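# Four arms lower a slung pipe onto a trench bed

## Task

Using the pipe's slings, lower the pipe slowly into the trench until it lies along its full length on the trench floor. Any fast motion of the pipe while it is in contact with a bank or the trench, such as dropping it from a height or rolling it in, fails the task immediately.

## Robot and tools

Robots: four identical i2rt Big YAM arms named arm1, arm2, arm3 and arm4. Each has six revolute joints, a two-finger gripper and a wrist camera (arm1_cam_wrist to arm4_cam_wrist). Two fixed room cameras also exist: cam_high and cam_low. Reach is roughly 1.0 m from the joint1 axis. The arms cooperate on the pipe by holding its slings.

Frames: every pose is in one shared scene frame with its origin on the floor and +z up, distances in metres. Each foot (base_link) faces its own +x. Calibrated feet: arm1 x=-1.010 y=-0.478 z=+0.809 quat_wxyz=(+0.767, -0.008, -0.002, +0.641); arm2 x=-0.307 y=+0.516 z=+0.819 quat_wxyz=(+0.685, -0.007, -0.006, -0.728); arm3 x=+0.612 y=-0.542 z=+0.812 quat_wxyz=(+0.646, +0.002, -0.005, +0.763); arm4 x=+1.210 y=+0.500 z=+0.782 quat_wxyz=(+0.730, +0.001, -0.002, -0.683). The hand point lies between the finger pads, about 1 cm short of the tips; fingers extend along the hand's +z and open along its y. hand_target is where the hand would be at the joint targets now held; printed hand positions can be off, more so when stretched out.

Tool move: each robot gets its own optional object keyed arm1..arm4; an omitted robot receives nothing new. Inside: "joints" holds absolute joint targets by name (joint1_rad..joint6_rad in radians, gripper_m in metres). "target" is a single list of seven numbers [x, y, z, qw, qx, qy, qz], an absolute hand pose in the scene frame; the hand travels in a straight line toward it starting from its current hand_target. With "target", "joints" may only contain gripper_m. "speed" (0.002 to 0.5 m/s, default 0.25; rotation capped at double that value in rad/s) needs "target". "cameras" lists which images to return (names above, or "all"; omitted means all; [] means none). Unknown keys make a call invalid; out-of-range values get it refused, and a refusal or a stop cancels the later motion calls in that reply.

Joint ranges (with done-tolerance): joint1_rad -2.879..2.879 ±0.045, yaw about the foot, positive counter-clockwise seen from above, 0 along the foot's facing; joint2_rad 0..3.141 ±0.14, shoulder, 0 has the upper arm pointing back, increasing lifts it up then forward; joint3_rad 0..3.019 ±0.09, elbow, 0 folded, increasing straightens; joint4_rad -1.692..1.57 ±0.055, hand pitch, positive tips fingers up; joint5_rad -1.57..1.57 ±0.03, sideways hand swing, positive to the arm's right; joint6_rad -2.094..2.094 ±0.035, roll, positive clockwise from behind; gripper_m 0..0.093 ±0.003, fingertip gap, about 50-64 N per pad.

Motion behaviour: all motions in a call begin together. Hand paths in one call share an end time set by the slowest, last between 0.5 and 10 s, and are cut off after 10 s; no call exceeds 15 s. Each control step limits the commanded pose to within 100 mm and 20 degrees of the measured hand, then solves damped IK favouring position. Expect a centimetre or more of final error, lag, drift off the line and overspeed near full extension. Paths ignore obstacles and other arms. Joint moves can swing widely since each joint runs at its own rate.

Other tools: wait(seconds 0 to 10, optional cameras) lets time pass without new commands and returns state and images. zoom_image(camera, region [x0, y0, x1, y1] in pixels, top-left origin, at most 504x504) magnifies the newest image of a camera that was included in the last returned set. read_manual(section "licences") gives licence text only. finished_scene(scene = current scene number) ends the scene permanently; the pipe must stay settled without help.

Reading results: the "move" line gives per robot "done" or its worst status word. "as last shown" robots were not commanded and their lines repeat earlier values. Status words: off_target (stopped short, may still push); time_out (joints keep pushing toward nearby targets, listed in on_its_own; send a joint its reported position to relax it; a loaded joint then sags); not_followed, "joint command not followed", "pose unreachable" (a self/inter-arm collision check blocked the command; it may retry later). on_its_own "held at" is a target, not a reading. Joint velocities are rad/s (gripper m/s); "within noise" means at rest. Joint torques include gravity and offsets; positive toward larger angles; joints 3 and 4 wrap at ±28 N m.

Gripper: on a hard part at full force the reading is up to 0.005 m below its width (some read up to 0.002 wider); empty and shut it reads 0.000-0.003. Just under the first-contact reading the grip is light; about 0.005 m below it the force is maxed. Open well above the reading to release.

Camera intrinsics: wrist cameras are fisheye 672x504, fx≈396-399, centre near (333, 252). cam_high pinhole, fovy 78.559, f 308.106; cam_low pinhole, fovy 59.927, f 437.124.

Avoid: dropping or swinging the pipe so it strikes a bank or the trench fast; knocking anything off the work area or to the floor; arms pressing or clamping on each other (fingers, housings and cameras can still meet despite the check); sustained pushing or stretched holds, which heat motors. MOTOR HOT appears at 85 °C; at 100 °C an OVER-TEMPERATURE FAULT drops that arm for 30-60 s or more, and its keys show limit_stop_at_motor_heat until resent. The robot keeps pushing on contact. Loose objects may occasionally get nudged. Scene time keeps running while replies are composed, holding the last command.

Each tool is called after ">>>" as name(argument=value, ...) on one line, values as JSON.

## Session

>>> move()

Scene clock: 0.00 s.
Joint torques (N m): no reading
Heat: arm1: hottest joint2_rad 30 °C; arm2: hottest gripper 29 °C; arm3: hottest joint2_rad 28 °C; arm4: hottest joint5_rad 29 °C.
Joint velocities: within noise
arm1.joint_positions: joint1_rad=-0.202 joint2_rad=+0.492 joint3_rad=+1.390 joint4_rad=-1.535 joint5_rad=-0.036 joint6_rad=-0.108 gripper_m=+0.09396
arm1.joint_status: not commanded
arm1.hand: x=-0.9651 y=-0.3268 z=+1.3301 quat_wxyz=(-0.380, +0.550, -0.704, -0.239) (m; scene frame)
arm1.hand_target: x=-0.9664 y=-0.3297 z=+1.3388 quat_wxyz=(-0.389, +0.547, -0.700, -0.244) (m; scene frame)
arm1.hand_status: not commanded
arm2.joint_positions: joint1_rad=+0.387 joint2_rad=+0.636 joint3_rad=+1.378 joint4_rad=-1.323 joint5_rad=+0.114 joint6_rad=-0.461 gripper_m=+0.09396
arm2.joint_status: not commanded
arm2.hand: x=-0.2468 y=+0.2878 z=+1.3570 quat_wxyz=(-0.276, -0.358, -0.799, +0.397) (m; scene frame)
arm2.hand_target: x=-0.2475 y=+0.2901 z=+1.3703 quat_wxyz=(-0.286, -0.356, -0.791, +0.407) (m; scene frame)
arm2.hand_status: not commanded
arm3.joint_positions: joint1_rad=-0.388 joint2_rad=+0.448 joint3_rad=+1.397 joint4_rad=-1.348 joint5_rad=-0.092 joint6_rad=-0.006 gripper_m=+0.09396
arm3.joint_status: not commanded
arm3.hand: x=+0.6302 y=-0.3905 z=+1.3846 quat_wxyz=(-0.413, +0.540, -0.630, -0.376) (m; scene frame)
arm3.hand_target: x=+0.6294 y=-0.3939 z=+1.3938 quat_wxyz=(-0.420, +0.536, -0.625, -0.381) (m; scene frame)
arm3.hand_status: not commanded
arm4.joint_positions: joint1_rad=+0.020 joint2_rad=+0.548 joint3_rad=+1.417 joint4_rad=-1.141 joint5_rad=-0.275 joint6_rad=+0.292 gripper_m=+0.09396
arm4.joint_status: not commanded
arm4.hand: x=+1.2711 y=+0.2947 z=+1.3960 quat_wxyz=(-0.559, -0.560, -0.560, +0.246) (m; scene frame)
arm4.hand_target: x=+1.2707 y=+0.2989 z=+1.4091 quat_wxyz=(-0.568, -0.551, -0.556, +0.254) (m; scene frame)
arm4.hand_status: not commanded
pictures: arm1_cam_wrist, arm2_cam_wrist, arm3_cam_wrist, arm4_cam_wrist, cam_high, cam_low

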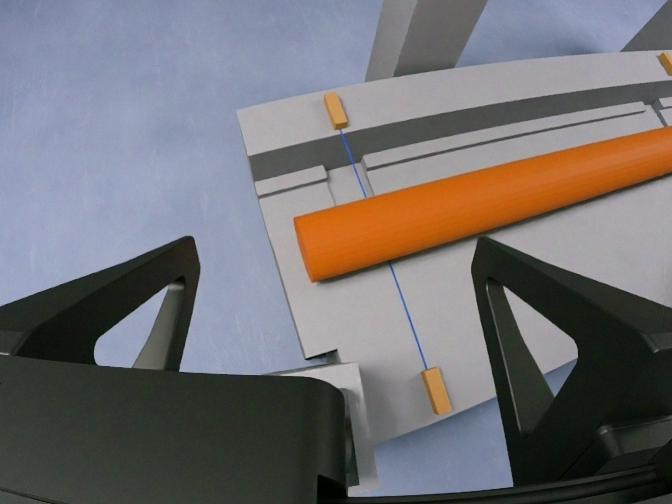

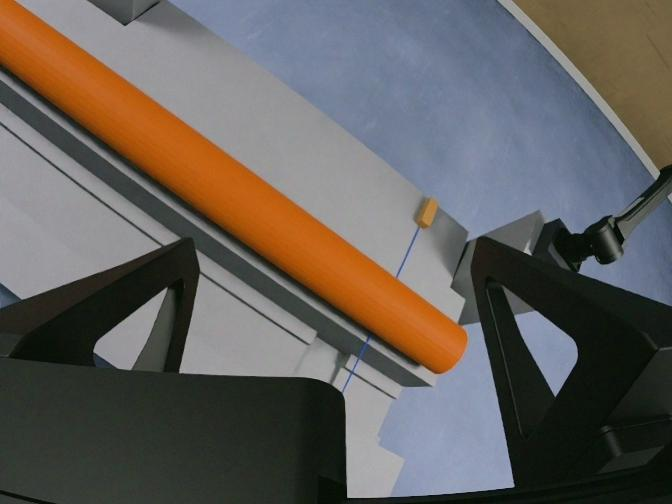

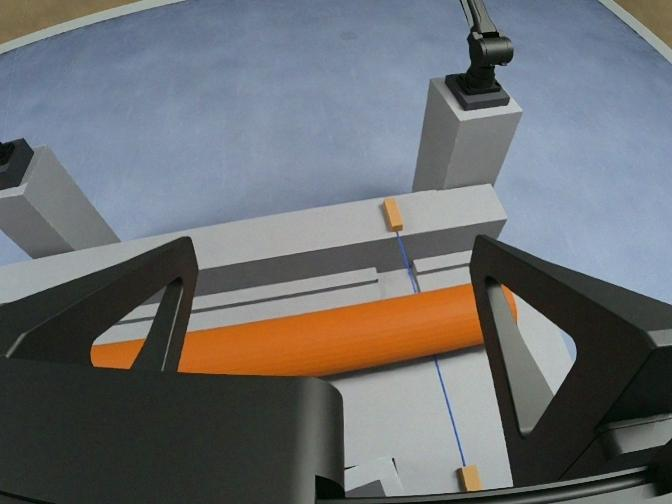

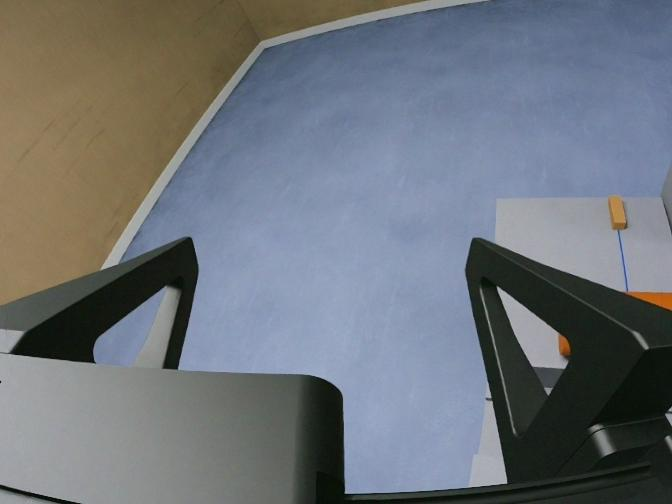

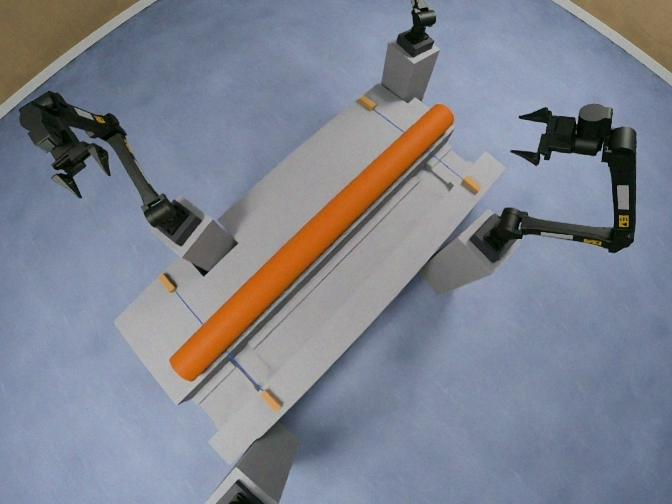

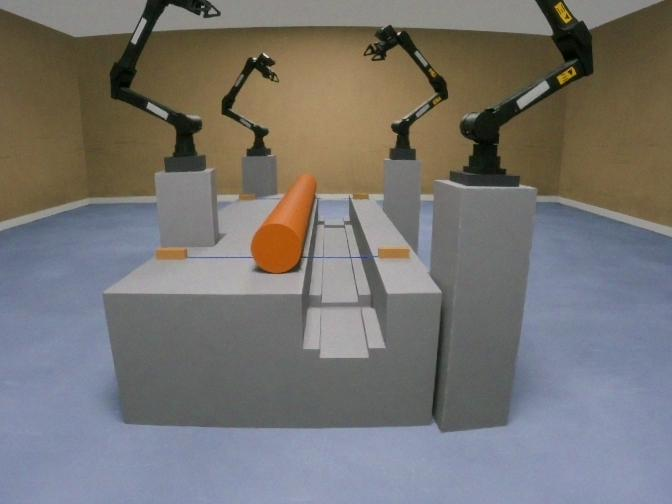

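>>> move(arm1={"target": [-0.666, -0.506, 0.58, 0, 0.7071, -0.7071, 0], "speed": 0.35, "joints": {"gripper_m": 0.085}}, arm2={"target": [-0.694, 0.297, 0.585, 0, 0.7071, 0.7071, 0], "speed": 0.35, "joints": {"gripper_m": 0.085}}, arm3={"joints": {"joint1_rad": -1.66, "joint2_rad": 2.19, "joint3_rad": 0.62, "joint4_rad": 0.0, "joint5_rad": 0.007, "joint6_rad": -1.49, "gripper_m": 0.085}}, arm4={"target": [0.880, 0.290, 0.585, 0, 0.7071, 0.7071, 0], "speed": 0.35, "joints": {"gripper_m": 0.085}})

Scene clock: 10.80 s.
Joint torques (N m): arm1=[0.73 -14.1 1.4 0.85 -0.02 -0.09] | arm2=[-1.26 -18.67 4.82 -0.57 -0.1 0.19] | arm3=[1.44 -15.15 0.24 0.38 -0.25 -0.07] | arm4=[1.03 -15.15 2.97 0.54 0.11 0.07]
Heat: arm1: hottest joint2_rad 30 °C; arm2: hottest joint3_rad 30 °C; arm3: hottest joint2_rad 29 °C; arm4: hottest joint3_rad 29 °C.
move: arm1 done; arm2 off_target; arm3 done; arm4 off_target
Joint velocities: within noise
arm1.joint_positions: joint1_rad=-1.479 joint2_rad=+2.210 joint3_rad=+0.752 joint4_rad=-0.134 joint5_rad=-0.010 joint6_rad=-1.639 gripper_m=+0.08510
arm1.joint_status: all done
arm1.hand: x=-0.6681 y=-0.5085 z=+0.5823 quat_wxyz=(+0.001, +0.700, -0.714, -0.003) (m; scene frame)
arm1.hand_target: x=-0.6660 y=-0.5061 z=+0.5801 quat_wxyz=(+0.000, +0.707, -0.707, +0.000) (m; scene frame)
arm1.hand_status: done (0.004 m and 1.1 deg from the pose sent, 0.827 m and 55.0 deg at the start)
arm2.joint_positions: joint1_rad=-0.987 joint2_rad=+2.310 joint3_rad=+1.030 joint4_rad=-0.331 joint5_rad=+0.012 joint6_rad=-1.065 gripper_m=+0.08507
arm2.joint_status: all done
arm2.hand: x=-0.6785 y=+0.3010 z=+0.5769 quat_wxyz=(-0.005, -0.701, -0.713, -0.014) (m; scene frame)
arm2.hand_target: x=-0.6939 y=+0.2971 z=+0.5851 quat_wxyz=(+0.000, -0.707, -0.707, +0.000) (m; scene frame)
arm2.hand_status: off_target (0.018 m and 2.0 deg from the pose sent, 0.892 m and 70.3 deg at the start)
arm3.joint_positions: joint1_rad=-1.662 joint2_rad=+2.190 joint3_rad=+0.618 joint4_rad=-0.009 joint5_rad=+0.007 joint6_rad=-1.483 gripper_m=+0.08511
arm3.joint_status: all done
arm3.hand: x=+0.9060 y=-0.5203 z=+0.5846 quat_wxyz=(+0.002, +0.702, -0.712, -0.003) (m; scene frame)
arm3.hand_target: x=+0.9091 y=-0.5194 z=+0.5846 quat_wxyz=(-0.002, +0.705, -0.709, +0.000) (m; scene frame)
arm3.hand_status: not commanded
arm4.joint_positions: joint1_rad=-1.079 joint2_rad=+2.147 joint3_rad=+0.840 joint4_rad=-0.301 joint5_rad=+0.002 joint6_rad=-0.996 gripper_m=+0.08512
arm4.joint_status: all done
arm4.hand: x=+0.8913 y=+0.3012 z=+0.5776 quat_wxyz=(-0.006, -0.713, -0.701, -0.019) (m; scene frame)
arm4.hand_target: x=+0.8801 y=+0.2899 z=+0.5852 quat_wxyz=(+0.000, -0.707, -0.707, +0.000) (m; scene frame)
arm4.hand_status: off_target (0.018 m and 2.5 deg from the pose sent, 0.900 m and 75.3 deg at the start)
pictures: arm1_cam_wrist, arm2_cam_wrist, arm3_cam_wrist, arm4_cam_wrist, cam_high, cam_low

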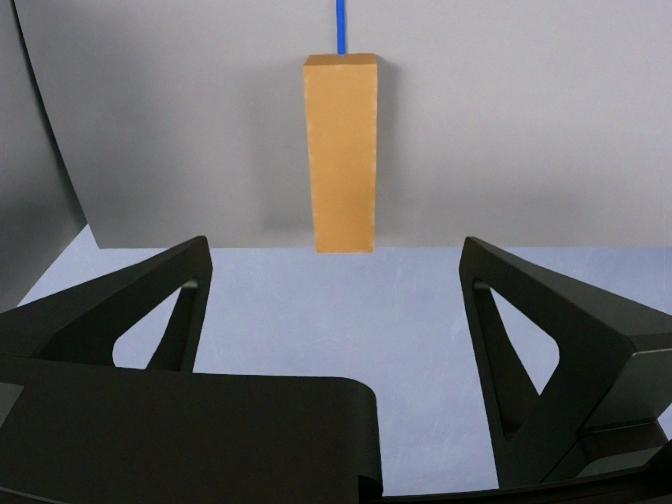

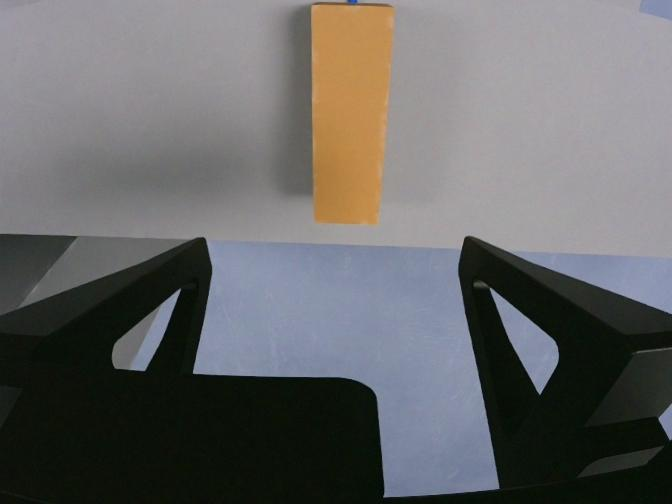

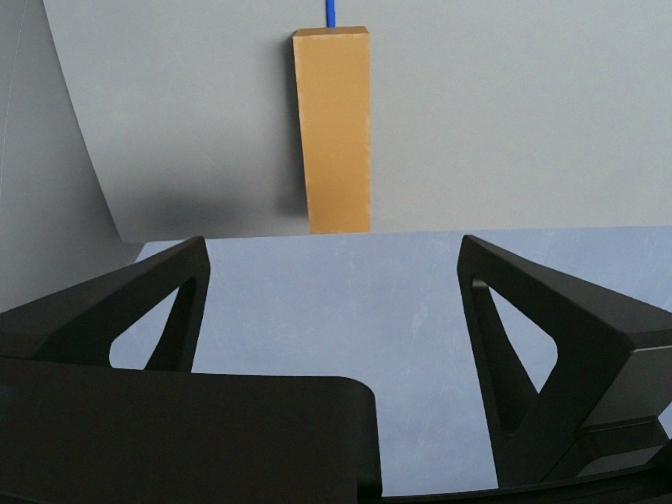

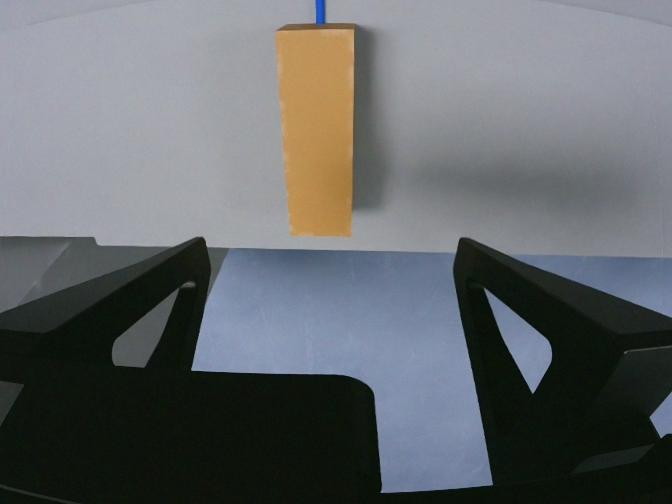

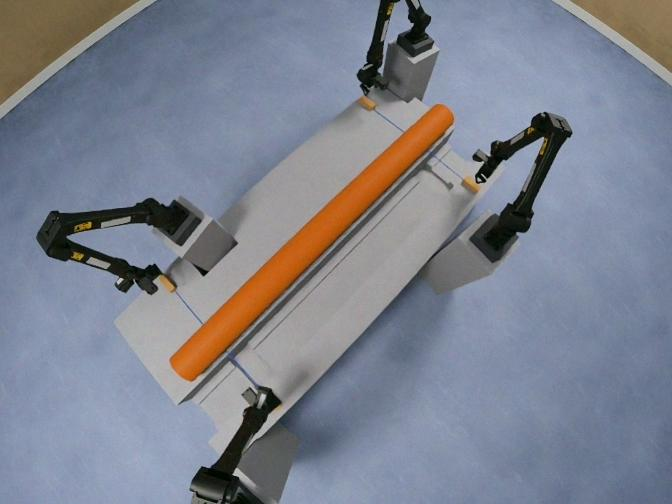

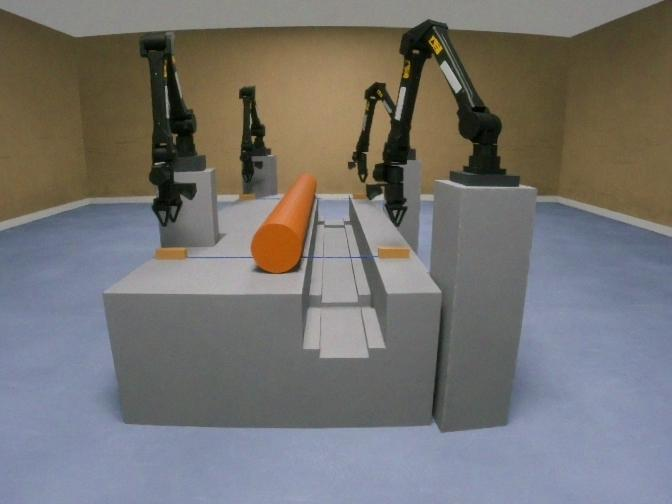

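>>> move(arm1={"target": [-0.672, -0.515, 0.470, 0, 0.7071, -0.7071, 0], "speed": 0.13}, arm2={"target": [-0.7005, 0.289, 0.475, 0, 0.7071, 0.7071, 0], "speed": 0.13}, arm3={"target": [0.908, -0.519, 0.472, 0, 0.7071, -0.7071, 0], "speed": 0.13}, arm4={"target": [0.891, 0.290, 0.475, 0, 0.7071, 0.7071, 0], "speed": 0.13}, cameras=[])

>>> move(arm1={"joints": {"gripper_m": 0.022}}, arm2={"joints": {"gripper_m": 0.022}}, arm3={"joints": {"gripper_m": 0.022}}, arm4={"joints": {"gripper_m": 0.022}}, cameras=["arm1_cam_wrist", "arm2_cam_wrist", "arm3_cam_wrist", "arm4_cam_wrist"])

Scene clock: 17.03 s.
Joint torques (N m): arm1=[-0.56 -14.45 -0.21 0.98 0.01 -0.11] | arm2=[-0.91 -18.67 3.77 0.03 -0.1 0.21] | arm3=[1.38 -16.21 -1.29 0.4 -0.13 -0.06] | arm4=[1.08 -15.03 1.25 0.68 0.1 0.23]
Heat: arm1: hottest joint2_rad 30 °C; arm2: hottest joint3_rad 30 °C; arm3: hottest joint2_rad 29 °C; arm4: hottest joint3_rad 29 °C.
move: arm1 done; arm2 off_target; arm3 done; arm4 off_target
Joint velocities: within noise
arm1.joint_positions: joint1_rad=-1.488 joint2_rad=+2.537 joint3_rad=+0.888 joint4_rad=+0.069 joint5_rad=-0.010 joint6_rad=-1.664 gripper_m=+0.08510
arm1.joint_status: not commanded
arm1.hand: x=-0.6671 y=-0.5123 z=+0.4771 quat_wxyz=(-0.003, +0.706, -0.708, +0.001) (m; scene frame)
arm1.hand_target: x=-0.6722 y=-0.5149 z=+0.4702 quat_wxyz=(+0.000, +0.707, -0.707, +0.000) (m; scene frame)
arm1.hand_status: done (0.009 m and 0.4 deg from the pose sent, 0.113 m and 1.1 deg at the start)
arm2.joint_positions: joint1_rad=-0.987 joint2_rad=+2.587 joint3_rad=+1.196 joint4_rad=-0.218 joint5_rad=+0.012 joint6_rad=-1.059 gripper_m=+0.08507
arm2.joint_status: not commanded
arm2.hand: x=-0.6884 y=+0.2937 z=+0.4744 quat_wxyz=(-0.005, -0.703, -0.711, -0.014) (m; scene frame)
arm2.hand_target: x=-0.7005 y=+0.2891 z=+0.4753 quat_wxyz=(+0.000, -0.707, -0.707, +0.000) (m; scene frame)
arm2.hand_status: off_target (0.013 m and 1.8 deg from the pose sent, 0.105 m and 2.0 deg at the start)
arm3.joint_positions: joint1_rad=-1.662 joint2_rad=+2.563 joint3_rad=+0.786 joint4_rad=+0.199 joint5_rad=+0.007 joint6_rad=-1.488 gripper_m=+0.08511
arm3.joint_status: not commanded
arm3.hand: x=+0.9079 y=-0.5191 z=+0.4739 quat_wxyz=(+0.001, +0.704, -0.710, -0.002) (m; scene frame)
arm3.hand_target: x=+0.9080 y=-0.5191 z=+0.4720 quat_wxyz=(+0.000, +0.707, -0.707, +0.000) (m; scene frame)
arm3.hand_status: done (0.002 m and 0.6 deg from the pose sent, 0.113 m and 0.9 deg at the start)
arm4.joint_positions: joint1_rad=-1.066 joint2_rad=+2.451 joint3_rad=+0.934 joint4_rad=-0.078 joint5_rad=+0.002 joint6_rad=-0.996 gripper_m=+0.08512
arm4.joint_status: not commanded
arm4.hand: x=+0.8982 y=+0.2991 z=+0.4732 quat_wxyz=(-0.004, -0.708, -0.706, -0.013) (m; scene frame)
arm4.hand_target: x=+0.8910 y=+0.2900 z=+0.4752 quat_wxyz=(+0.000, -0.707, -0.707, +0.000) (m; scene frame)
arm4.hand_status: off_target (0.012 m and 1.6 deg from the pose sent, 0.103 m and 2.5 deg at the start)
pictures: none
No camera images: "cameras" was empty.

Scene clock: 17.67 s.
Joint torques (N m): arm1=[-0.79 -14.04 -0.14 0.88 0.01 -0.12] | arm2=[-0.85 -18.67 3.48 0.01 -0.11 0.21] | arm3=[1.2 -16.21 -1.28 0.34 -0.13 -0.06] | arm4=[1.03 -15.03 1.11 0.65 0.08 0.23]
Heat: arm1: hottest joint2_rad 30 °C; arm2: hottest joint3_rad 30 °C; arm3: hottest joint2_rad 29 °C; arm4: hottest joint3_rad 29 °C.
move: arm1 off_target; arm2 off_target; arm3 off_target; arm4 off_target
Joint velocities: within noise
arm1.joint_positions: joint1_rad=-1.488 joint2_rad=+2.537 joint3_rad=+0.888 joint4_rad=+0.069 joint5_rad=-0.010 joint6_rad=-1.665 gripper_m=+0.03394
arm1.joint_status: gripper_m off_target (ended at +0.03397, target +0.02200)
arm1.hand: x=-0.6670 y=-0.5123 z=+0.4771 quat_wxyz=(-0.003, +0.707, -0.707, +0.002) (m; scene frame)
arm1.hand_target: x=-0.6722 y=-0.5149 z=+0.4702 quat_wxyz=(+0.000, +0.707, -0.707, +0.000) (m; scene frame)
arm1.hand_status: not commanded
arm2.joint_positions: joint1_rad=-0.987 joint2_rad=+2.587 joint3_rad=+1.198 joint4_rad=-0.217 joint5_rad=+0.013 joint6_rad=-1.059 gripper_m=+0.03439
arm2.joint_status: gripper_m off_target (ended at +0.03442, target +0.02200)
arm2.hand: x=-0.6896 y=+0.2931 z=+0.4745 quat_wxyz=(-0.004, -0.703, -0.711, -0.012) (m; scene frame)
arm2.hand_target: x=-0.7003 y=+0.2892 z=+0.4753 quat_wxyz=(+0.000, -0.707, -0.707, +0.000) (m; scene frame)
arm2.hand_status: not commanded
arm3.joint_positions: joint1_rad=-1.662 joint2_rad=+2.563 joint3_rad=+0.786 joint4_rad=+0.200 joint5_rad=+0.007 joint6_rad=-1.490 gripper_m=+0.03494
arm3.joint_status: gripper_m off_target (ended at +0.03497, target +0.02200)
arm3.hand: x=+0.9081 y=-0.5191 z=+0.4739 quat_wxyz=(+0.001, +0.704, -0.710, -0.002) (m; scene frame)
arm3.hand_target: x=+0.9080 y=-0.5190 z=+0.4720 quat_wxyz=(+0.000, +0.707, -0.707, +0.000) (m; scene frame)
arm3.hand_status: not commanded
arm4.joint_positions: joint1_rad=-1.065 joint2_rad=+2.451 joint3_rad=+0.935 joint4_rad=-0.078 joint5_rad=+0.003 joint6_rad=-0.996 gripper_m=+0.03505
arm4.joint_status: gripper_m off_target (ended at +0.03508, target +0.02200)
arm4.hand: x=+0.8978 y=+0.2983 z=+0.4732 quat_wxyz=(-0.004, -0.708, -0.706, -0.013) (m; scene frame)
arm4.hand_target: x=+0.8912 y=+0.2900 z=+0.4751 quat_wxyz=(+0.000, -0.707, -0.707, +0.000) (m; scene frame)
arm4.hand_status: not commanded
pictures: arm1_cam_wrist, arm2_cam_wrist, arm3_cam_wrist, arm4_cam_wrist

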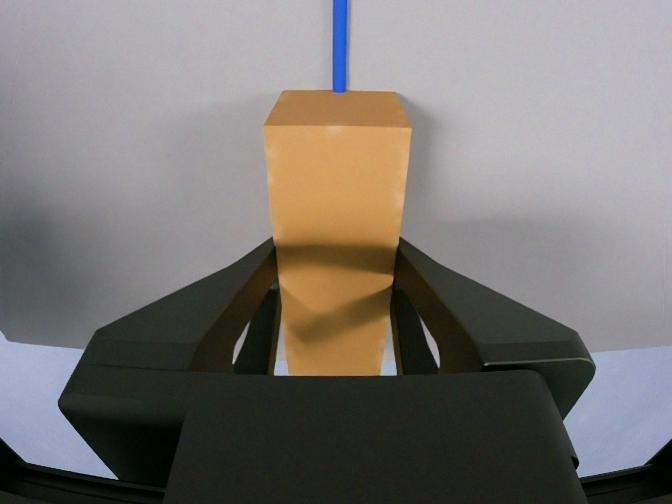

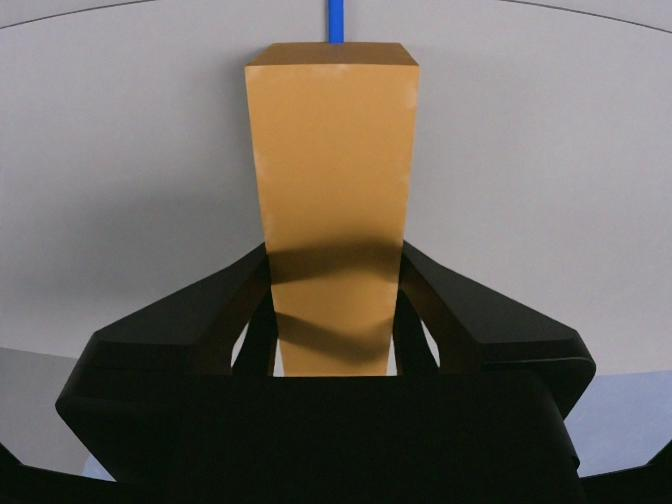

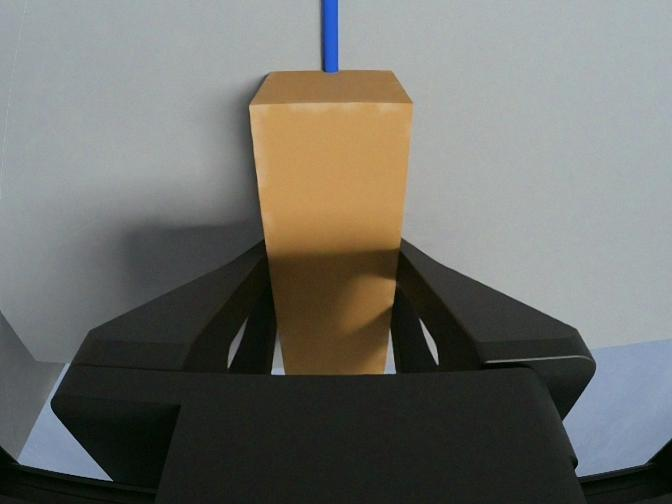

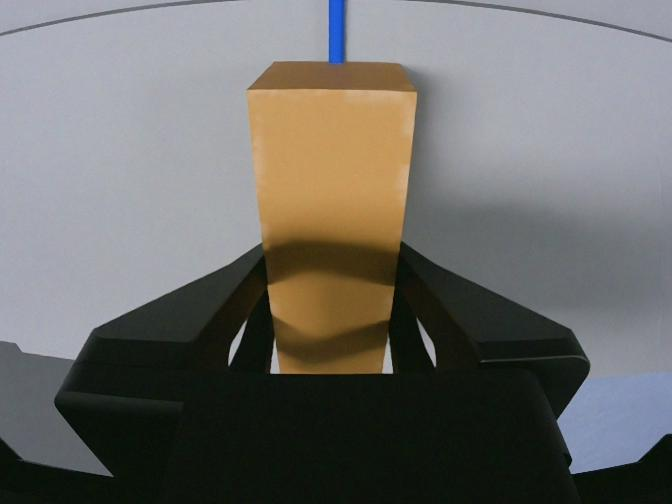

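>>> move(arm1={"target": [-0.642, -0.392, 0.833, 0, 0.7071, -0.7071, 0], "speed": 0.14}, arm2={"target": [-0.716, 0.176, 0.858, 0, 0.7071, 0.7071, 0], "speed": 0.14}, arm3={"target": [0.932, -0.392, 0.828, 0, 0.7071, -0.7071, 0], "speed": 0.14}, arm4={"target": [0.869, 0.175, 0.864, 0, 0.7071, 0.7071, 0], "speed": 0.14}, cameras=["cam_low"])

>>> move(arm1={"target": [-0.646, -0.164, 0.836, 0, 0.7071, -0.7071, 0], "speed": 0.15}, arm2={"target": [-0.707, 0.405, 0.840, 0, 0.7071, 0.7071, 0], "speed": 0.15}, arm3={"target": [0.930, -0.174, 0.842, 0, 0.7071, -0.7071, 0], "speed": 0.15}, arm4={"target": [0.877, 0.391, 0.846, 0, 0.7071, 0.7071, 0], "speed": 0.15}, cameras=[])

>>> move(arm1={"target": [-0.648, -0.070, 0.768, 0, 0.7071, -0.7071, 0], "speed": 0.08}, arm2={"target": [-0.710, 0.334, 0.761, 0, 0.7071, 0.7071, 0], "speed": 0.08}, arm3={"target": [0.928, -0.086, 0.775, 0, 0.7071, -0.7071, 0], "speed": 0.08}, arm4={"target": [0.872, 0.312, 0.758, 0, 0.7071, 0.7071, 0], "speed": 0.08}, cameras=["cam_low"])

>>> zoom_image(camera="cam_low", region=[280, 140, 420, 300])

Scene clock: 27.90 s.
Joint torques (N m): arm1=[-3.02 -18.43 10.43 -1.57 1.47 -0.04] | arm2=[-2.61 -27.63 12.9 -3.55 0.76 0.03] | arm3=[-1.44 -19.72 8.57 -2.1 1.17 -0.02] | arm4=[-1.55 -22.89 10.89 -2.86 0.81 0.14]
Heat: arm1: hottest joint2_rad 31 °C; arm2: hottest joint2_rad 30 °C; arm3: hottest joint2_rad 29 °C; arm4: hottest joint3_rad 29 °C.
move: arm1 off_target; arm2 off_target; arm3 off_target; arm4 off_target
Joint velocities: within noise
arm1.joint_positions: joint1_rad=-1.129 joint2_rad=+1.633 joint3_rad=+0.801 joint4_rad=-0.831 joint5_rad=-0.047 joint6_rad=-1.337 gripper_m=+0.03394
arm1.joint_status: not commanded
arm1.hand: x=-0.6760 y=-0.3802 z=+0.7899 quat_wxyz=(+0.026, +0.716, -0.696, -0.035) (m; scene frame)
arm1.hand_target: x=-0.6444 y=-0.3917 z=+0.8310 quat_wxyz=(+0.000, +0.707, -0.708, +0.001) (m; scene frame)
arm1.hand_status: off_target (0.056 m and 5.3 deg from the pose sent, 0.376 m and 0.4 deg at the start)
arm2.joint_positions: joint1_rad=-0.776 joint2_rad=+1.987 joint3_rad=+1.295 joint4_rad=-0.968 joint5_rad=-0.009 joint6_rad=-0.860 gripper_m=+0.03443
arm2.joint_status: not commanded
arm2.hand: x=-0.6848 y=+0.1737 z=+0.7869 quat_wxyz=(-0.012, -0.699, -0.714, -0.037) (m; scene frame)
arm2.hand_target: x=-0.7133 y=+0.1773 z=+0.8540 quat_wxyz=(+0.001, -0.708, -0.707, +0.001) (m; scene frame)
arm2.hand_status: off_target (0.078 m and 4.7 deg from the pose sent, 0.402 m and 1.6 deg at the start)
arm3.joint_positions: joint1_rad=-1.257 joint2_rad=+1.591 joint3_rad=+0.741 joint4_rad=-0.801 joint5_rad=-0.023 joint6_rad=-1.119 gripper_m=+0.03494
arm3.joint_status: not commanded
arm3.hand: x=+0.9031 y=-0.3870 z=+0.7902 quat_wxyz=(+0.030, +0.716, -0.697, -0.026) (m; scene frame)
arm3.hand_target: x=+0.9304 y=-0.3919 z=+0.8257 quat_wxyz=(+0.000, +0.707, -0.708, +0.001) (m; scene frame)
arm3.hand_status: off_target (0.048 m and 4.8 deg from the pose sent, 0.377 m and 0.5 deg at the start)
arm4.joint_positions: joint1_rad=-0.842 joint2_rad=+1.771 joint3_rad=+1.135 joint4_rad=-1.011 joint5_rad=-0.015 joint6_rad=-0.802 gripper_m=+0.03500
arm4.joint_status: not commanded
arm4.hand: x=+0.8944 y=+0.1757 z=+0.7973 quat_wxyz=(-0.010, -0.698, -0.715, -0.039) (m; scene frame)
arm4.hand_target: x=+0.8715 y=+0.1763 z=+0.8598 quat_wxyz=(+0.000, -0.707, -0.707, +0.001) (m; scene frame)
arm4.hand_status: off_target (0.071 m and 4.8 deg from the pose sent, 0.411 m and 1.5 deg at the start)
pictures: cam_low

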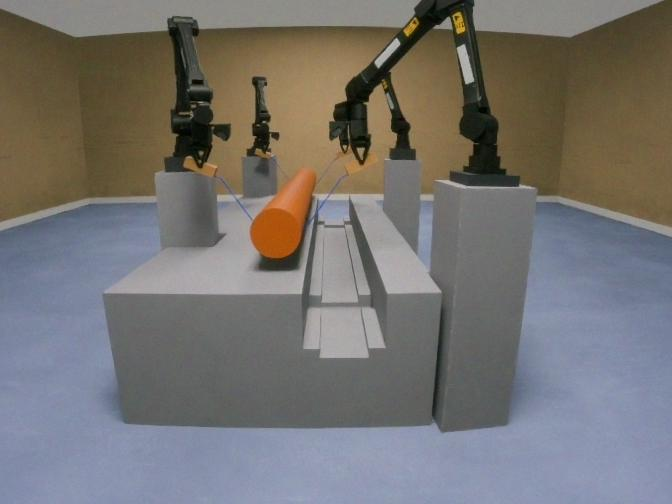

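Scene clock: 30.17 s.
Joint torques (N m): arm1=[-4.54 -21.13 10.4 -2.17 1.18 0] | arm2=[-4.89 -22.07 8.96 -1.48 0.96 -0.15] | arm3=[-1.79 -25.99 8.99 -2.7 0.85 0.02] | arm4=[-2.84 -16.38 7.97 -0.8 0.98 -0.17]
Heat: arm1: hottest joint2_rad 31 °C; arm2: hottest joint2_rad 30 °C; arm3: hottest joint2_rad 30 °C; arm4: hottest joint3_rad 29 °C.
move: arm1 off_target; arm2 off_target; arm3 off_target; arm4 off_target
Joint velocities: within noise
arm1.joint_positions: joint1_rad=-0.639 joint2_rad=+1.828 joint3_rad=+1.123 joint4_rad=-0.895 joint5_rad=-0.045 joint6_rad=-0.866 gripper_m=+0.03394
arm1.joint_status: not commanded
arm1.hand: x=-0.6740 y=-0.1533 z=+0.7968 quat_wxyz=(+0.012, +0.724, -0.690, -0.015) (m; scene frame)
arm1.hand_target: x=-0.6476 y=-0.1645 z=+0.8344 quat_wxyz=(-0.001, +0.707, -0.707, +0.000) (m; scene frame)
arm1.hand_status: off_target (0.049 m and 3.5 deg from the pose sent, 0.223 m and 5.3 deg at the start)
arm2.joint_positions: joint1_rad=-1.173 joint2_rad=+1.742 joint3_rad=+0.946 joint4_rad=-0.871 joint5_rad=-0.007 joint6_rad=-1.260 gripper_m=+0.03443
arm2.joint_status: not commanded
arm2.hand: x=-0.6811 y=+0.3837 z=+0.7969 quat_wxyz=(-0.030, -0.697, -0.716, -0.035) (m; scene frame)
arm2.hand_target: x=-0.7050 y=+0.4045 z=+0.8372 quat_wxyz=(+0.001, -0.708, -0.707, -0.001) (m; scene frame)
arm2.hand_status: off_target (0.055 m and 5.5 deg from the pose sent, 0.238 m and 4.7 deg at the start)
arm3.joint_positions: joint1_rad=-0.836 joint2_rad=+1.864 joint3_rad=+1.155 joint4_rad=-0.919 joint5_rad=-0.020 joint6_rad=-0.709 gripper_m=+0.03494
arm3.joint_status: not commanded
arm3.hand: x=+0.9033 y=-0.1706 z=+0.7956 quat_wxyz=(+0.025, +0.720, -0.693, -0.009) (m; scene frame)
arm3.hand_target: x=+0.9285 y=-0.1747 z=+0.8398 quat_wxyz=(+0.000, +0.707, -0.707, +0.000) (m; scene frame)
arm3.hand_status: off_target (0.054 m and 3.7 deg from the pose sent, 0.221 m and 4.8 deg at the start)
arm4.joint_positions: joint1_rad=-1.267 joint2_rad=+1.488 joint3_rad=+0.810 joint4_rad=-0.974 joint5_rad=-0.019 joint6_rad=-1.217 gripper_m=+0.03500
arm4.joint_status: not commanded
arm4.hand: x=+0.8977 y=+0.3759 z=+0.8099 quat_wxyz=(-0.028, -0.701, -0.712, -0.034) (m; scene frame)
arm4.hand_target: x=+0.8785 y=+0.3904 z=+0.8436 quat_wxyz=(+0.001, -0.708, -0.707, -0.001) (m; scene frame)
arm4.hand_status: off_target (0.044 m and 5.1 deg from the pose sent, 0.221 m and 4.8 deg at the start)
pictures: none
No camera images: "cameras" was empty.

Scene clock: 32.40 s.
Joint torques (N m): arm1=[-2.32 -24.53 10.26 -0.85 0.46 0.01] | arm2=[-1.73 -21.3 10.09 -1.35 0.32 0.03] | arm3=[0.21 -30.51 9.39 -1.2 0.2 0] | arm4=[-0.62 -16.73 7.58 -0.5 0.48 0.18]
Heat: arm1: hottest joint2_rad 31 °C; arm2: hottest joint3_rad 31 °C; arm3: hottest joint2_rad 30 °C; arm4: hottest joint5_rad 30 °C.
move: arm1 off_target; arm2 off_target; arm3 off_target; arm4 off_target
Joint velocities: within noise
arm1.joint_positions: joint1_rad=-0.530 joint2_rad=+2.072 joint3_rad=+1.282 joint4_rad=-0.866 joint5_rad=-0.028 joint6_rad=-0.730 gripper_m=+0.03394
arm1.joint_status: not commanded
arm1.hand: x=-0.6797 y=-0.0875 z=+0.7239 quat_wxyz=(+0.041, +0.714, -0.699, -0.003) (m; scene frame)
arm1.hand_target: x=-0.6496 y=-0.0718 z=+0.7679 quat_wxyz=(+0.000, +0.707, -0.707, +0.000) (m; scene frame)
arm1.hand_status: off_target (0.057 m and 4.9 deg from the pose sent, 0.092 m and 3.5 deg at the start)
arm2.joint_positions: joint1_rad=-1.066 joint2_rad=+1.927 joint3_rad=+0.943 joint4_rad=-0.694 joint5_rad=+0.005 joint6_rad=-1.131 gripper_m=+0.03443
arm2.joint_status: not commanded
arm2.hand: x=-0.6713 y=+0.3427 z=+0.7222 quat_wxyz=(-0.021, -0.704, -0.708, -0.045) (m; scene frame)
arm2.hand_target: x=-0.7080 y=+0.3350 z=+0.7607 quat_wxyz=(+0.001, -0.707, -0.707, +0.000) (m; scene frame)
arm2.hand_status: off_target (0.056 m and 5.7 deg from the pose sent, 0.068 m and 5.5 deg at the start)
arm3.joint_positions: joint1_rad=-0.757 joint2_rad=+2.118 joint3_rad=+1.321 joint4_rad=-0.893 joint5_rad=-0.005 joint6_rad=-0.603 gripper_m=+0.03494
arm3.joint_status: not commanded
arm3.hand: x=+0.8991 y=-0.1141 z=+0.7183 quat_wxyz=(+0.054, +0.710, -0.702, +0.006) (m; scene frame)
arm3.hand_target: x=+0.9263 y=-0.0886 z=+0.7746 quat_wxyz=(+0.000, +0.707, -0.707, +0.000) (m; scene frame)
arm3.hand_status: off_target (0.070 m and 6.3 deg from the pose sent, 0.090 m and 3.7 deg at the start)
arm4.joint_positions: joint1_rad=-1.113 joint2_rad=+1.725 joint3_rad=+0.805 joint4_rad=-0.731 joint5_rad=-0.008 joint6_rad=-1.063 gripper_m=+0.03499
arm4.joint_status: not commanded
arm4.hand: x=+0.8999 y=+0.3194 z=+0.7263 quat_wxyz=(-0.017, -0.701, -0.712, -0.039) (m; scene frame)
arm4.hand_target: x=+0.8732 y=+0.3125 z=+0.7572 quat_wxyz=(+0.000, -0.707, -0.707, +0.000) (m; scene frame)
arm4.hand_status: off_target (0.043 m and 4.9 deg from the pose sent, 0.086 m and 5.1 deg at the start)
pictures: cam_low

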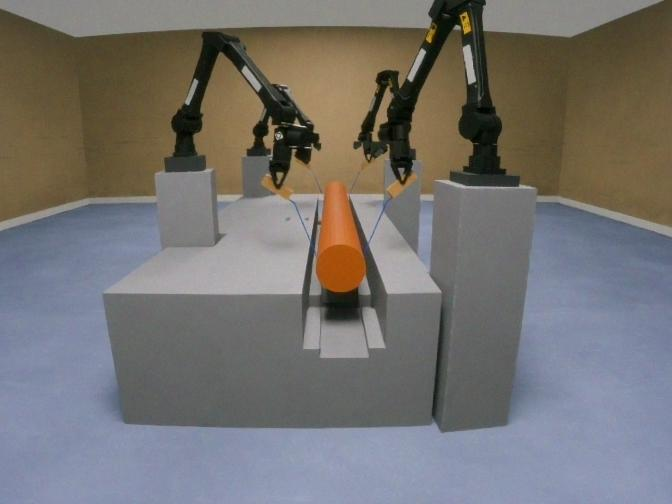

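Scaled by 3.150.

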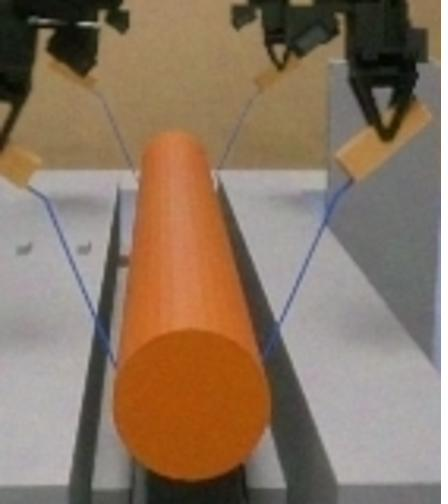

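>>> move(arm1={"target": [-0.655, -0.080, 0.558, 0, 0.7071, -0.7071, 0], "speed": 0.075}, arm2={"target": [-0.700, 0.335, 0.556, 0, 0.7071, 0.7071, 0], "speed": 0.075}, arm3={"target": [0.920, -0.086, 0.560, 0, 0.7071, -0.7071, 0], "speed": 0.075}, arm4={"target": [0.882, 0.318, 0.553, 0, 0.7071, 0.7071, 0], "speed": 0.075}, cameras=[])

>>> move(arm1={"target": [-0.664, -0.105, 0.457, 0, 0.7071, -0.7071, 0], "speed": 0.1}, arm2={"target": [-0.690, 0.308, 0.462, 0, 0.7071, 0.7071, 0], "speed": 0.1}, arm3={"target": [0.910, -0.112, 0.458, 0, 0.7071, -0.7071, 0], "speed": 0.1}, arm4={"target": [0.892, 0.306, 0.463, 0, 0.7071, 0.7071, 0], "speed": 0.1}, cameras=["cam_low", "arm1_cam_wrist", "arm2_cam_wrist", "arm3_cam_wrist", "arm4_cam_wrist"])

>>> zoom_image(camera="cam_low", region=[295, 190, 395, 365])

Scene clock: 41.17 s.
Joint torques (N m): arm1=[-1.49 -18.78 6.41 1.05 0.08 0.08] | arm2=[-1.32 -17.32 4.55 0.05 -0.11 0.06] | arm3=[0.38 -24.29 5.85 0.35 -0.02 0.08] | arm4=[-0.38 -13.68 2.78 0.58 0.1 0.13]
Heat: arm1: hottest joint2_rad 32 °C; arm2: hottest joint2_rad 32 °C; arm3: hottest joint2_rad 31 °C; arm4: hottest joint3_rad 30 °C.
move: arm1 off_target; arm2 off_target; arm3 off_target; arm4 off_target
Joint velocities: within noise
arm1.joint_positions: joint1_rad=-0.541 joint2_rad=+2.391 joint3_rad=+1.317 joint4_rad=-0.511 joint5_rad=-0.019 joint6_rad=-0.729 gripper_m=+0.03394
arm1.joint_status: not commanded
arm1.hand: x=-0.6641 y=-0.0846 z=+0.5675 quat_wxyz=(+0.006, +0.710, -0.704, -0.001) (m; scene frame)
arm1.hand_target: x=-0.6553 y=-0.0802 z=+0.5584 quat_wxyz=(+0.000, +0.707, -0.707, +0.000) (m; scene frame)
arm1.hand_status: off_target (0.014 m and 0.9 deg from the pose sent, 0.168 m and 4.9 deg at the start)
arm2.joint_positions: joint1_rad=-1.070 joint2_rad=+2.362 joint3_rad=+1.017 joint4_rad=-0.273 joint5_rad=+0.014 joint6_rad=-1.134 gripper_m=+0.03444
arm2.joint_status: not commanded
arm2.hand: x=-0.6822 y=+0.3386 z=+0.5537 quat_wxyz=(-0.007, -0.706, -0.708, -0.018) (m; scene frame)
arm2.hand_target: x=-0.6999 y=+0.3351 z=+0.5565 quat_wxyz=(+0.000, -0.707, -0.707, +0.000) (m; scene frame)
arm2.hand_status: off_target (0.018 m and 2.2 deg from the pose sent, 0.169 m and 5.7 deg at the start)
arm3.joint_positions: joint1_rad=-0.749 joint2_rad=+2.447 joint3_rad=+1.386 joint4_rad=-0.547 joint5_rad=-0.001 joint6_rad=-0.599 gripper_m=+0.03493
arm3.joint_status: not commanded
arm3.hand: x=+0.9072 y=-0.0950 z=+0.5590 quat_wxyz=(+0.014, +0.712, -0.702, +0.001) (m; scene frame)
arm3.hand_target: x=+0.9199 y=-0.0861 z=+0.5605 quat_wxyz=(+0.000, +0.707, -0.707, +0.000) (m; scene frame)
arm3.hand_status: off_target (0.016 m and 1.8 deg from the pose sent, 0.162 m and 6.3 deg at the start)
arm4.joint_positions: joint1_rad=-1.119 joint2_rad=+2.216 joint3_rad=+0.813 joint4_rad=-0.200 joint5_rad=+0.002 joint6_rad=-1.062 gripper_m=+0.03499
arm4.joint_status: not commanded
arm4.hand: x=+0.8979 y=+0.3220 z=+0.5508 quat_wxyz=(-0.006, -0.704, -0.710, -0.017) (m; scene frame)
arm4.hand_target: x=+0.8821 y=+0.3180 z=+0.5534 quat_wxyz=(+0.000, -0.707, -0.707, +0.000) (m; scene frame)
arm4.hand_status: off_target (0.017 m and 2.1 deg from the pose sent, 0.174 m and 4.9 deg at the start)
pictures: none
No camera images: "cameras" was empty.

Scene clock: 42.87 s.
Joint torques (N m): arm1=[0.03 -15.91 6.27 1.62 -0.09 0.04] | arm2=[2.08 -15.33 4.29 0.44 -0.63 0.2] | arm3=[1.49 -20.78 5.53 0.95 -0.03 0.11] | arm4=[2.37 -11.81 2.65 1.2 -0.45 0.3]
Heat: arm1: hottest joint2_rad 32 °C; arm2: hottest joint2_rad 32 °C; arm3: hottest joint2_rad 31 °C; arm4: hottest joint3_rad 30 °C.
move: arm1 off_target; arm2 off_target; arm3 off_target; arm4 off_target
Joint velocities: within noise
arm1.joint_positions: joint1_rad=-0.568 joint2_rad=+2.576 joint3_rad=+1.342 joint4_rad=-0.363 joint5_rad=-0.016 joint6_rad=-0.747 gripper_m=+0.03394
arm1.joint_status: not commanded
arm1.hand: x=-0.6697 y=-0.1143 z=+0.4801 quat_wxyz=(+0.012, +0.707, -0.707, +0.001) (m; scene frame)
arm1.hand_target: x=-0.6650 y=-0.1060 z=+0.4585 quat_wxyz=(+0.000, +0.707, -0.707, +0.000) (m; scene frame)
arm1.hand_status: off_target (0.026 m and 1.4 deg from the pose sent, 0.112 m and 0.9 deg at the start)
arm2.joint_positions: joint1_rad=-1.052 joint2_rad=+2.580 joint3_rad=+1.148 joint4_rad=-0.169 joint5_rad=+0.025 joint6_rad=-1.086 gripper_m=+0.03443
arm2.joint_status: not commanded
arm2.hand: x=-0.6902 y=+0.3271 z=+0.4741 quat_wxyz=(+0.002, -0.717, -0.697, -0.011) (m; scene frame)
arm2.hand_target: x=-0.6894 y=+0.3085 z=+0.4629 quat_wxyz=(+0.000, -0.707, -0.707, +0.000) (m; scene frame)
arm2.hand_status: off_target (0.023 m and 2.0 deg from the pose sent, 0.097 m and 2.2 deg at the start)
arm3.joint_positions: joint1_rad=-0.774 joint2_rad=+2.617 joint3_rad=+1.410 joint4_rad=-0.387 joint5_rad=-0.001 joint6_rad=-0.615 gripper_m=+0.03493
arm3.joint_status: not commanded
arm3.hand: x=+0.9071 y=-0.1178 z=+0.4756 quat_wxyz=(+0.007, +0.709, -0.705, -0.001) (m; scene frame)
arm3.hand_target: x=+0.9095 y=-0.1127 z=+0.4588 quat_wxyz=(+0.000, +0.707, -0.707, +0.000) (m; scene frame)
arm3.hand_status: off_target (0.019 m and 0.9 deg from the pose sent, 0.102 m and 1.8 deg at the start)
arm4.joint_positions: joint1_rad=-1.119 joint2_rad=+2.451 joint3_rad=+0.902 joint4_rad=-0.053 joint5_rad=+0.016 joint6_rad=-1.037 gripper_m=+0.03499
arm4.joint_status: not commanded
arm4.hand: x=+0.8988 y=+0.3248 z=+0.4727 quat_wxyz=(+0.001, -0.712, -0.702, -0.018) (m; scene frame)
arm4.hand_target: x=+0.8926 y=+0.3064 z=+0.4640 quat_wxyz=(+0.000, -0.707, -0.707, +0.000) (m; scene frame)
arm4.hand_status: off_target (0.022 m and 2.3 deg from the pose sent, 0.089 m and 2.1 deg at the start)
pictures: arm1_cam_wrist, arm2_cam_wrist, arm3_cam_wrist, arm4_cam_wrist, cam_low

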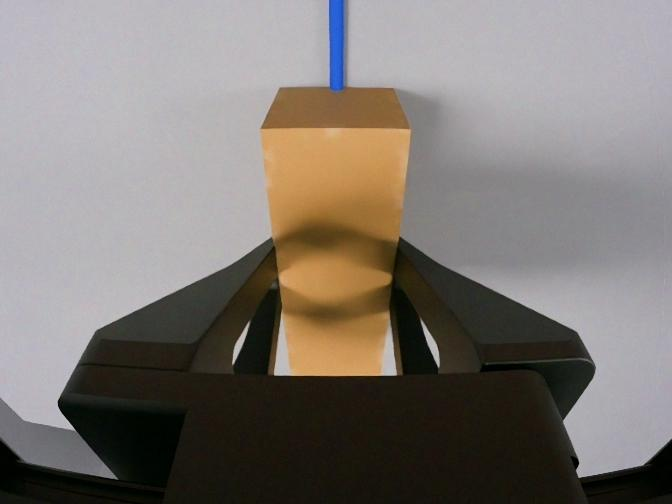

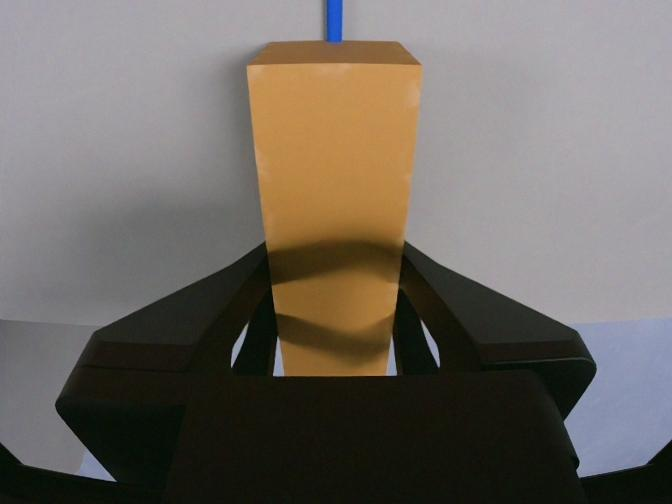

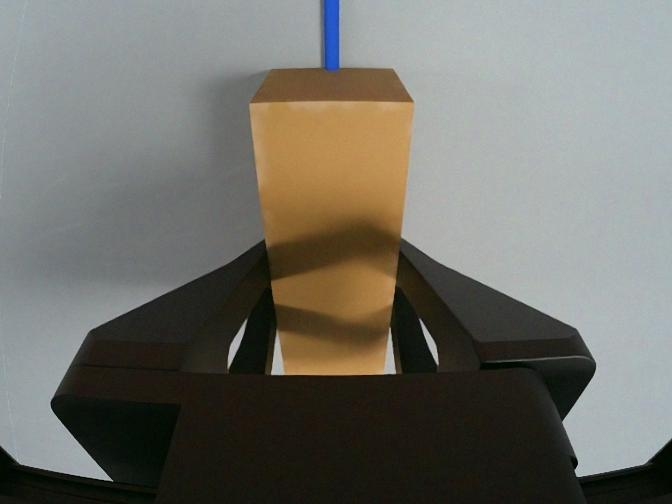

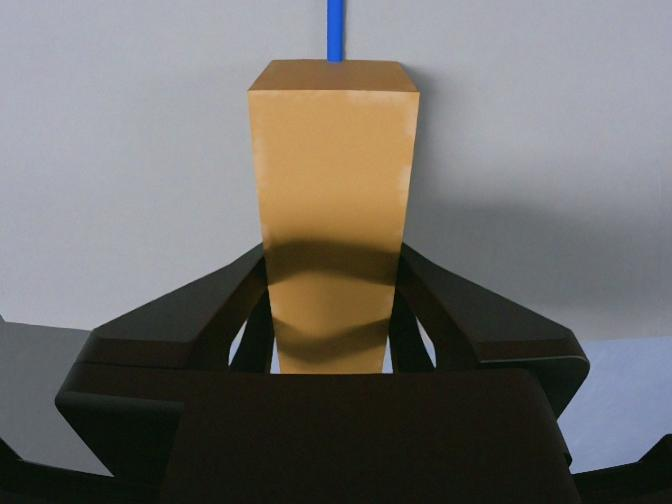

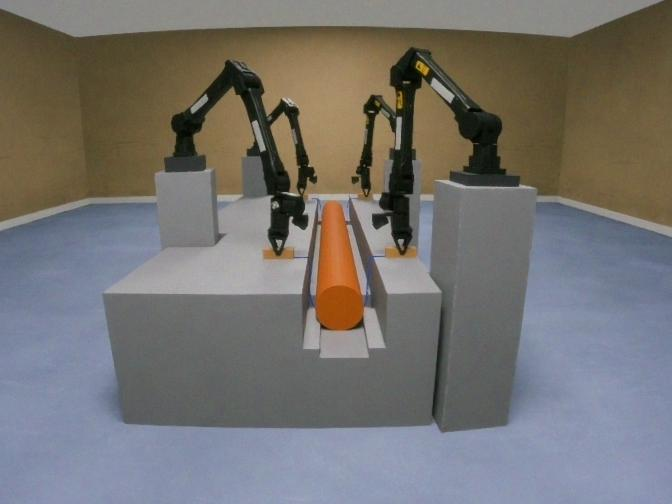

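Scaled by 2.880.

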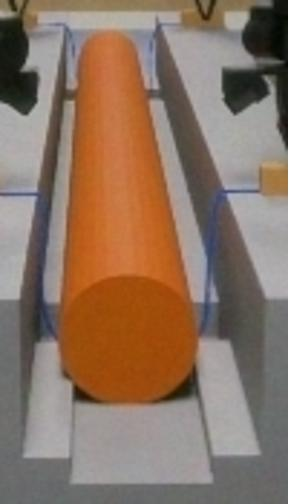

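>>> zoom_image(camera="cam_low", region=[295, 270, 395, 365])

>>> zoom_image(camera="cam_low", region=[305, 185, 365, 245])

Scaled by 5.040.

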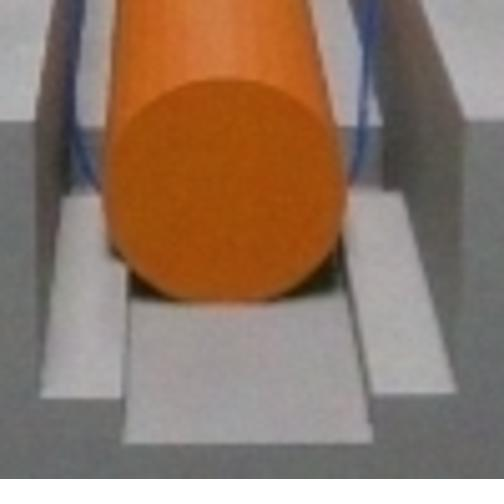

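Scaled by 8.400.

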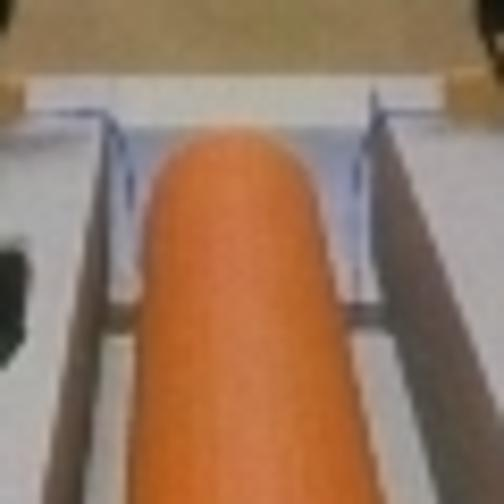

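Seated like scene 2. Release and finish.

>>> move(arm1={"joints": {"gripper_m": 0.065}}, arm2={"joints": {"gripper_m": 0.065}}, arm3={"joints": {"gripper_m": 0.065}}, arm4={"joints": {"gripper_m": 0.065}}, cameras=[])

>>> finished_scene(scene=3)

Scene clock: 47.80 s.
Joint torques (N m): arm1=[-0.15 -18.96 4.15 1.07 -0.06 0.05] | arm2=[-0.09 -17.73 2.82 0.05 -0.22 0.2] | arm3=[1.44 -23.12 4.11 0.39 -0.03 0.1] | arm4=[0.73 -14.27 0.77 0.68 -0.08 0.3]
Heat: arm1: hottest joint2_rad 32 °C; arm2: hottest joint2_rad 31 °C; arm3: hottest joint2_rad 32 °C; arm4: hottest joint3_rad 30 °C.
move: arm1 done; arm2 done; arm3 done; arm4 done
Joint velocities: within noise
arm1.joint_positions: joint1_rad=-0.567 joint2_rad=+2.598 joint3_rad=+1.368 joint4_rad=-0.339 joint5_rad=-0.016 joint6_rad=-0.747 gripper_m=+0.06492
arm1.joint_status: all done
arm1.hand: x=-0.6622 y=-0.1056 z=+0.4724 quat_wxyz=(-0.002, +0.708, -0.706, +0.000) (m; scene frame)
arm1.hand_target: x=-0.6651 y=-0.1061 z=+0.4585 quat_wxyz=(+0.000, +0.707, -0.707, +0.000) (m; scene frame)
arm1.hand_status: not commanded
arm2.joint_positions: joint1_rad=-1.024 joint2_rad=+2.606 joint3_rad=+1.163 joint4_rad=-0.159 joint5_rad=+0.015 joint6_rad=-1.085 gripper_m=+0.06496
arm2.joint_status: all done
arm2.hand: x=-0.6829 y=+0.3153 z=+0.4642 quat_wxyz=(-0.003, -0.707, -0.707, -0.011) (m; scene frame)
arm2.hand_target: x=-0.6894 y=+0.3085 z=+0.4630 quat_wxyz=(+0.000, -0.707, -0.707, +0.000) (m; scene frame)
arm2.hand_status: not commanded
arm3.joint_positions: joint1_rad=-0.774 joint2_rad=+2.642 joint3_rad=+1.427 joint4_rad=-0.374 joint5_rad=-0.001 joint6_rad=-0.613 gripper_m=+0.06492
arm3.joint_status: all done
arm3.hand: x=+0.9082 y=-0.1164 z=+0.4656 quat_wxyz=(+0.004, +0.709, -0.706, -0.001) (m; scene frame)
arm3.hand_target: x=+0.9096 y=-0.1126 z=+0.4589 quat_wxyz=(+0.000, +0.707, -0.707, +0.000) (m; scene frame)
arm3.hand_status: not commanded
arm4.joint_positions: joint1_rad=-1.096 joint2_rad=+2.475 joint3_rad=+0.927 joint4_rad=-0.038 joint5_rad=+0.006 joint6_rad=-1.037 gripper_m=+0.06490
arm4.joint_status: all done
arm4.hand: x=+0.8965 y=+0.3119 z=+0.4645 quat_wxyz=(-0.001, -0.705, -0.709, -0.009) (m; scene frame)
arm4.hand_target: x=+0.8925 y=+0.3064 z=+0.4641 quat_wxyz=(+0.000, -0.707, -0.707, +0.000) (m; scene frame)
arm4.hand_status: not commanded
pictures: none
No camera images: "cameras" was empty.

The scene is finished: the task was done.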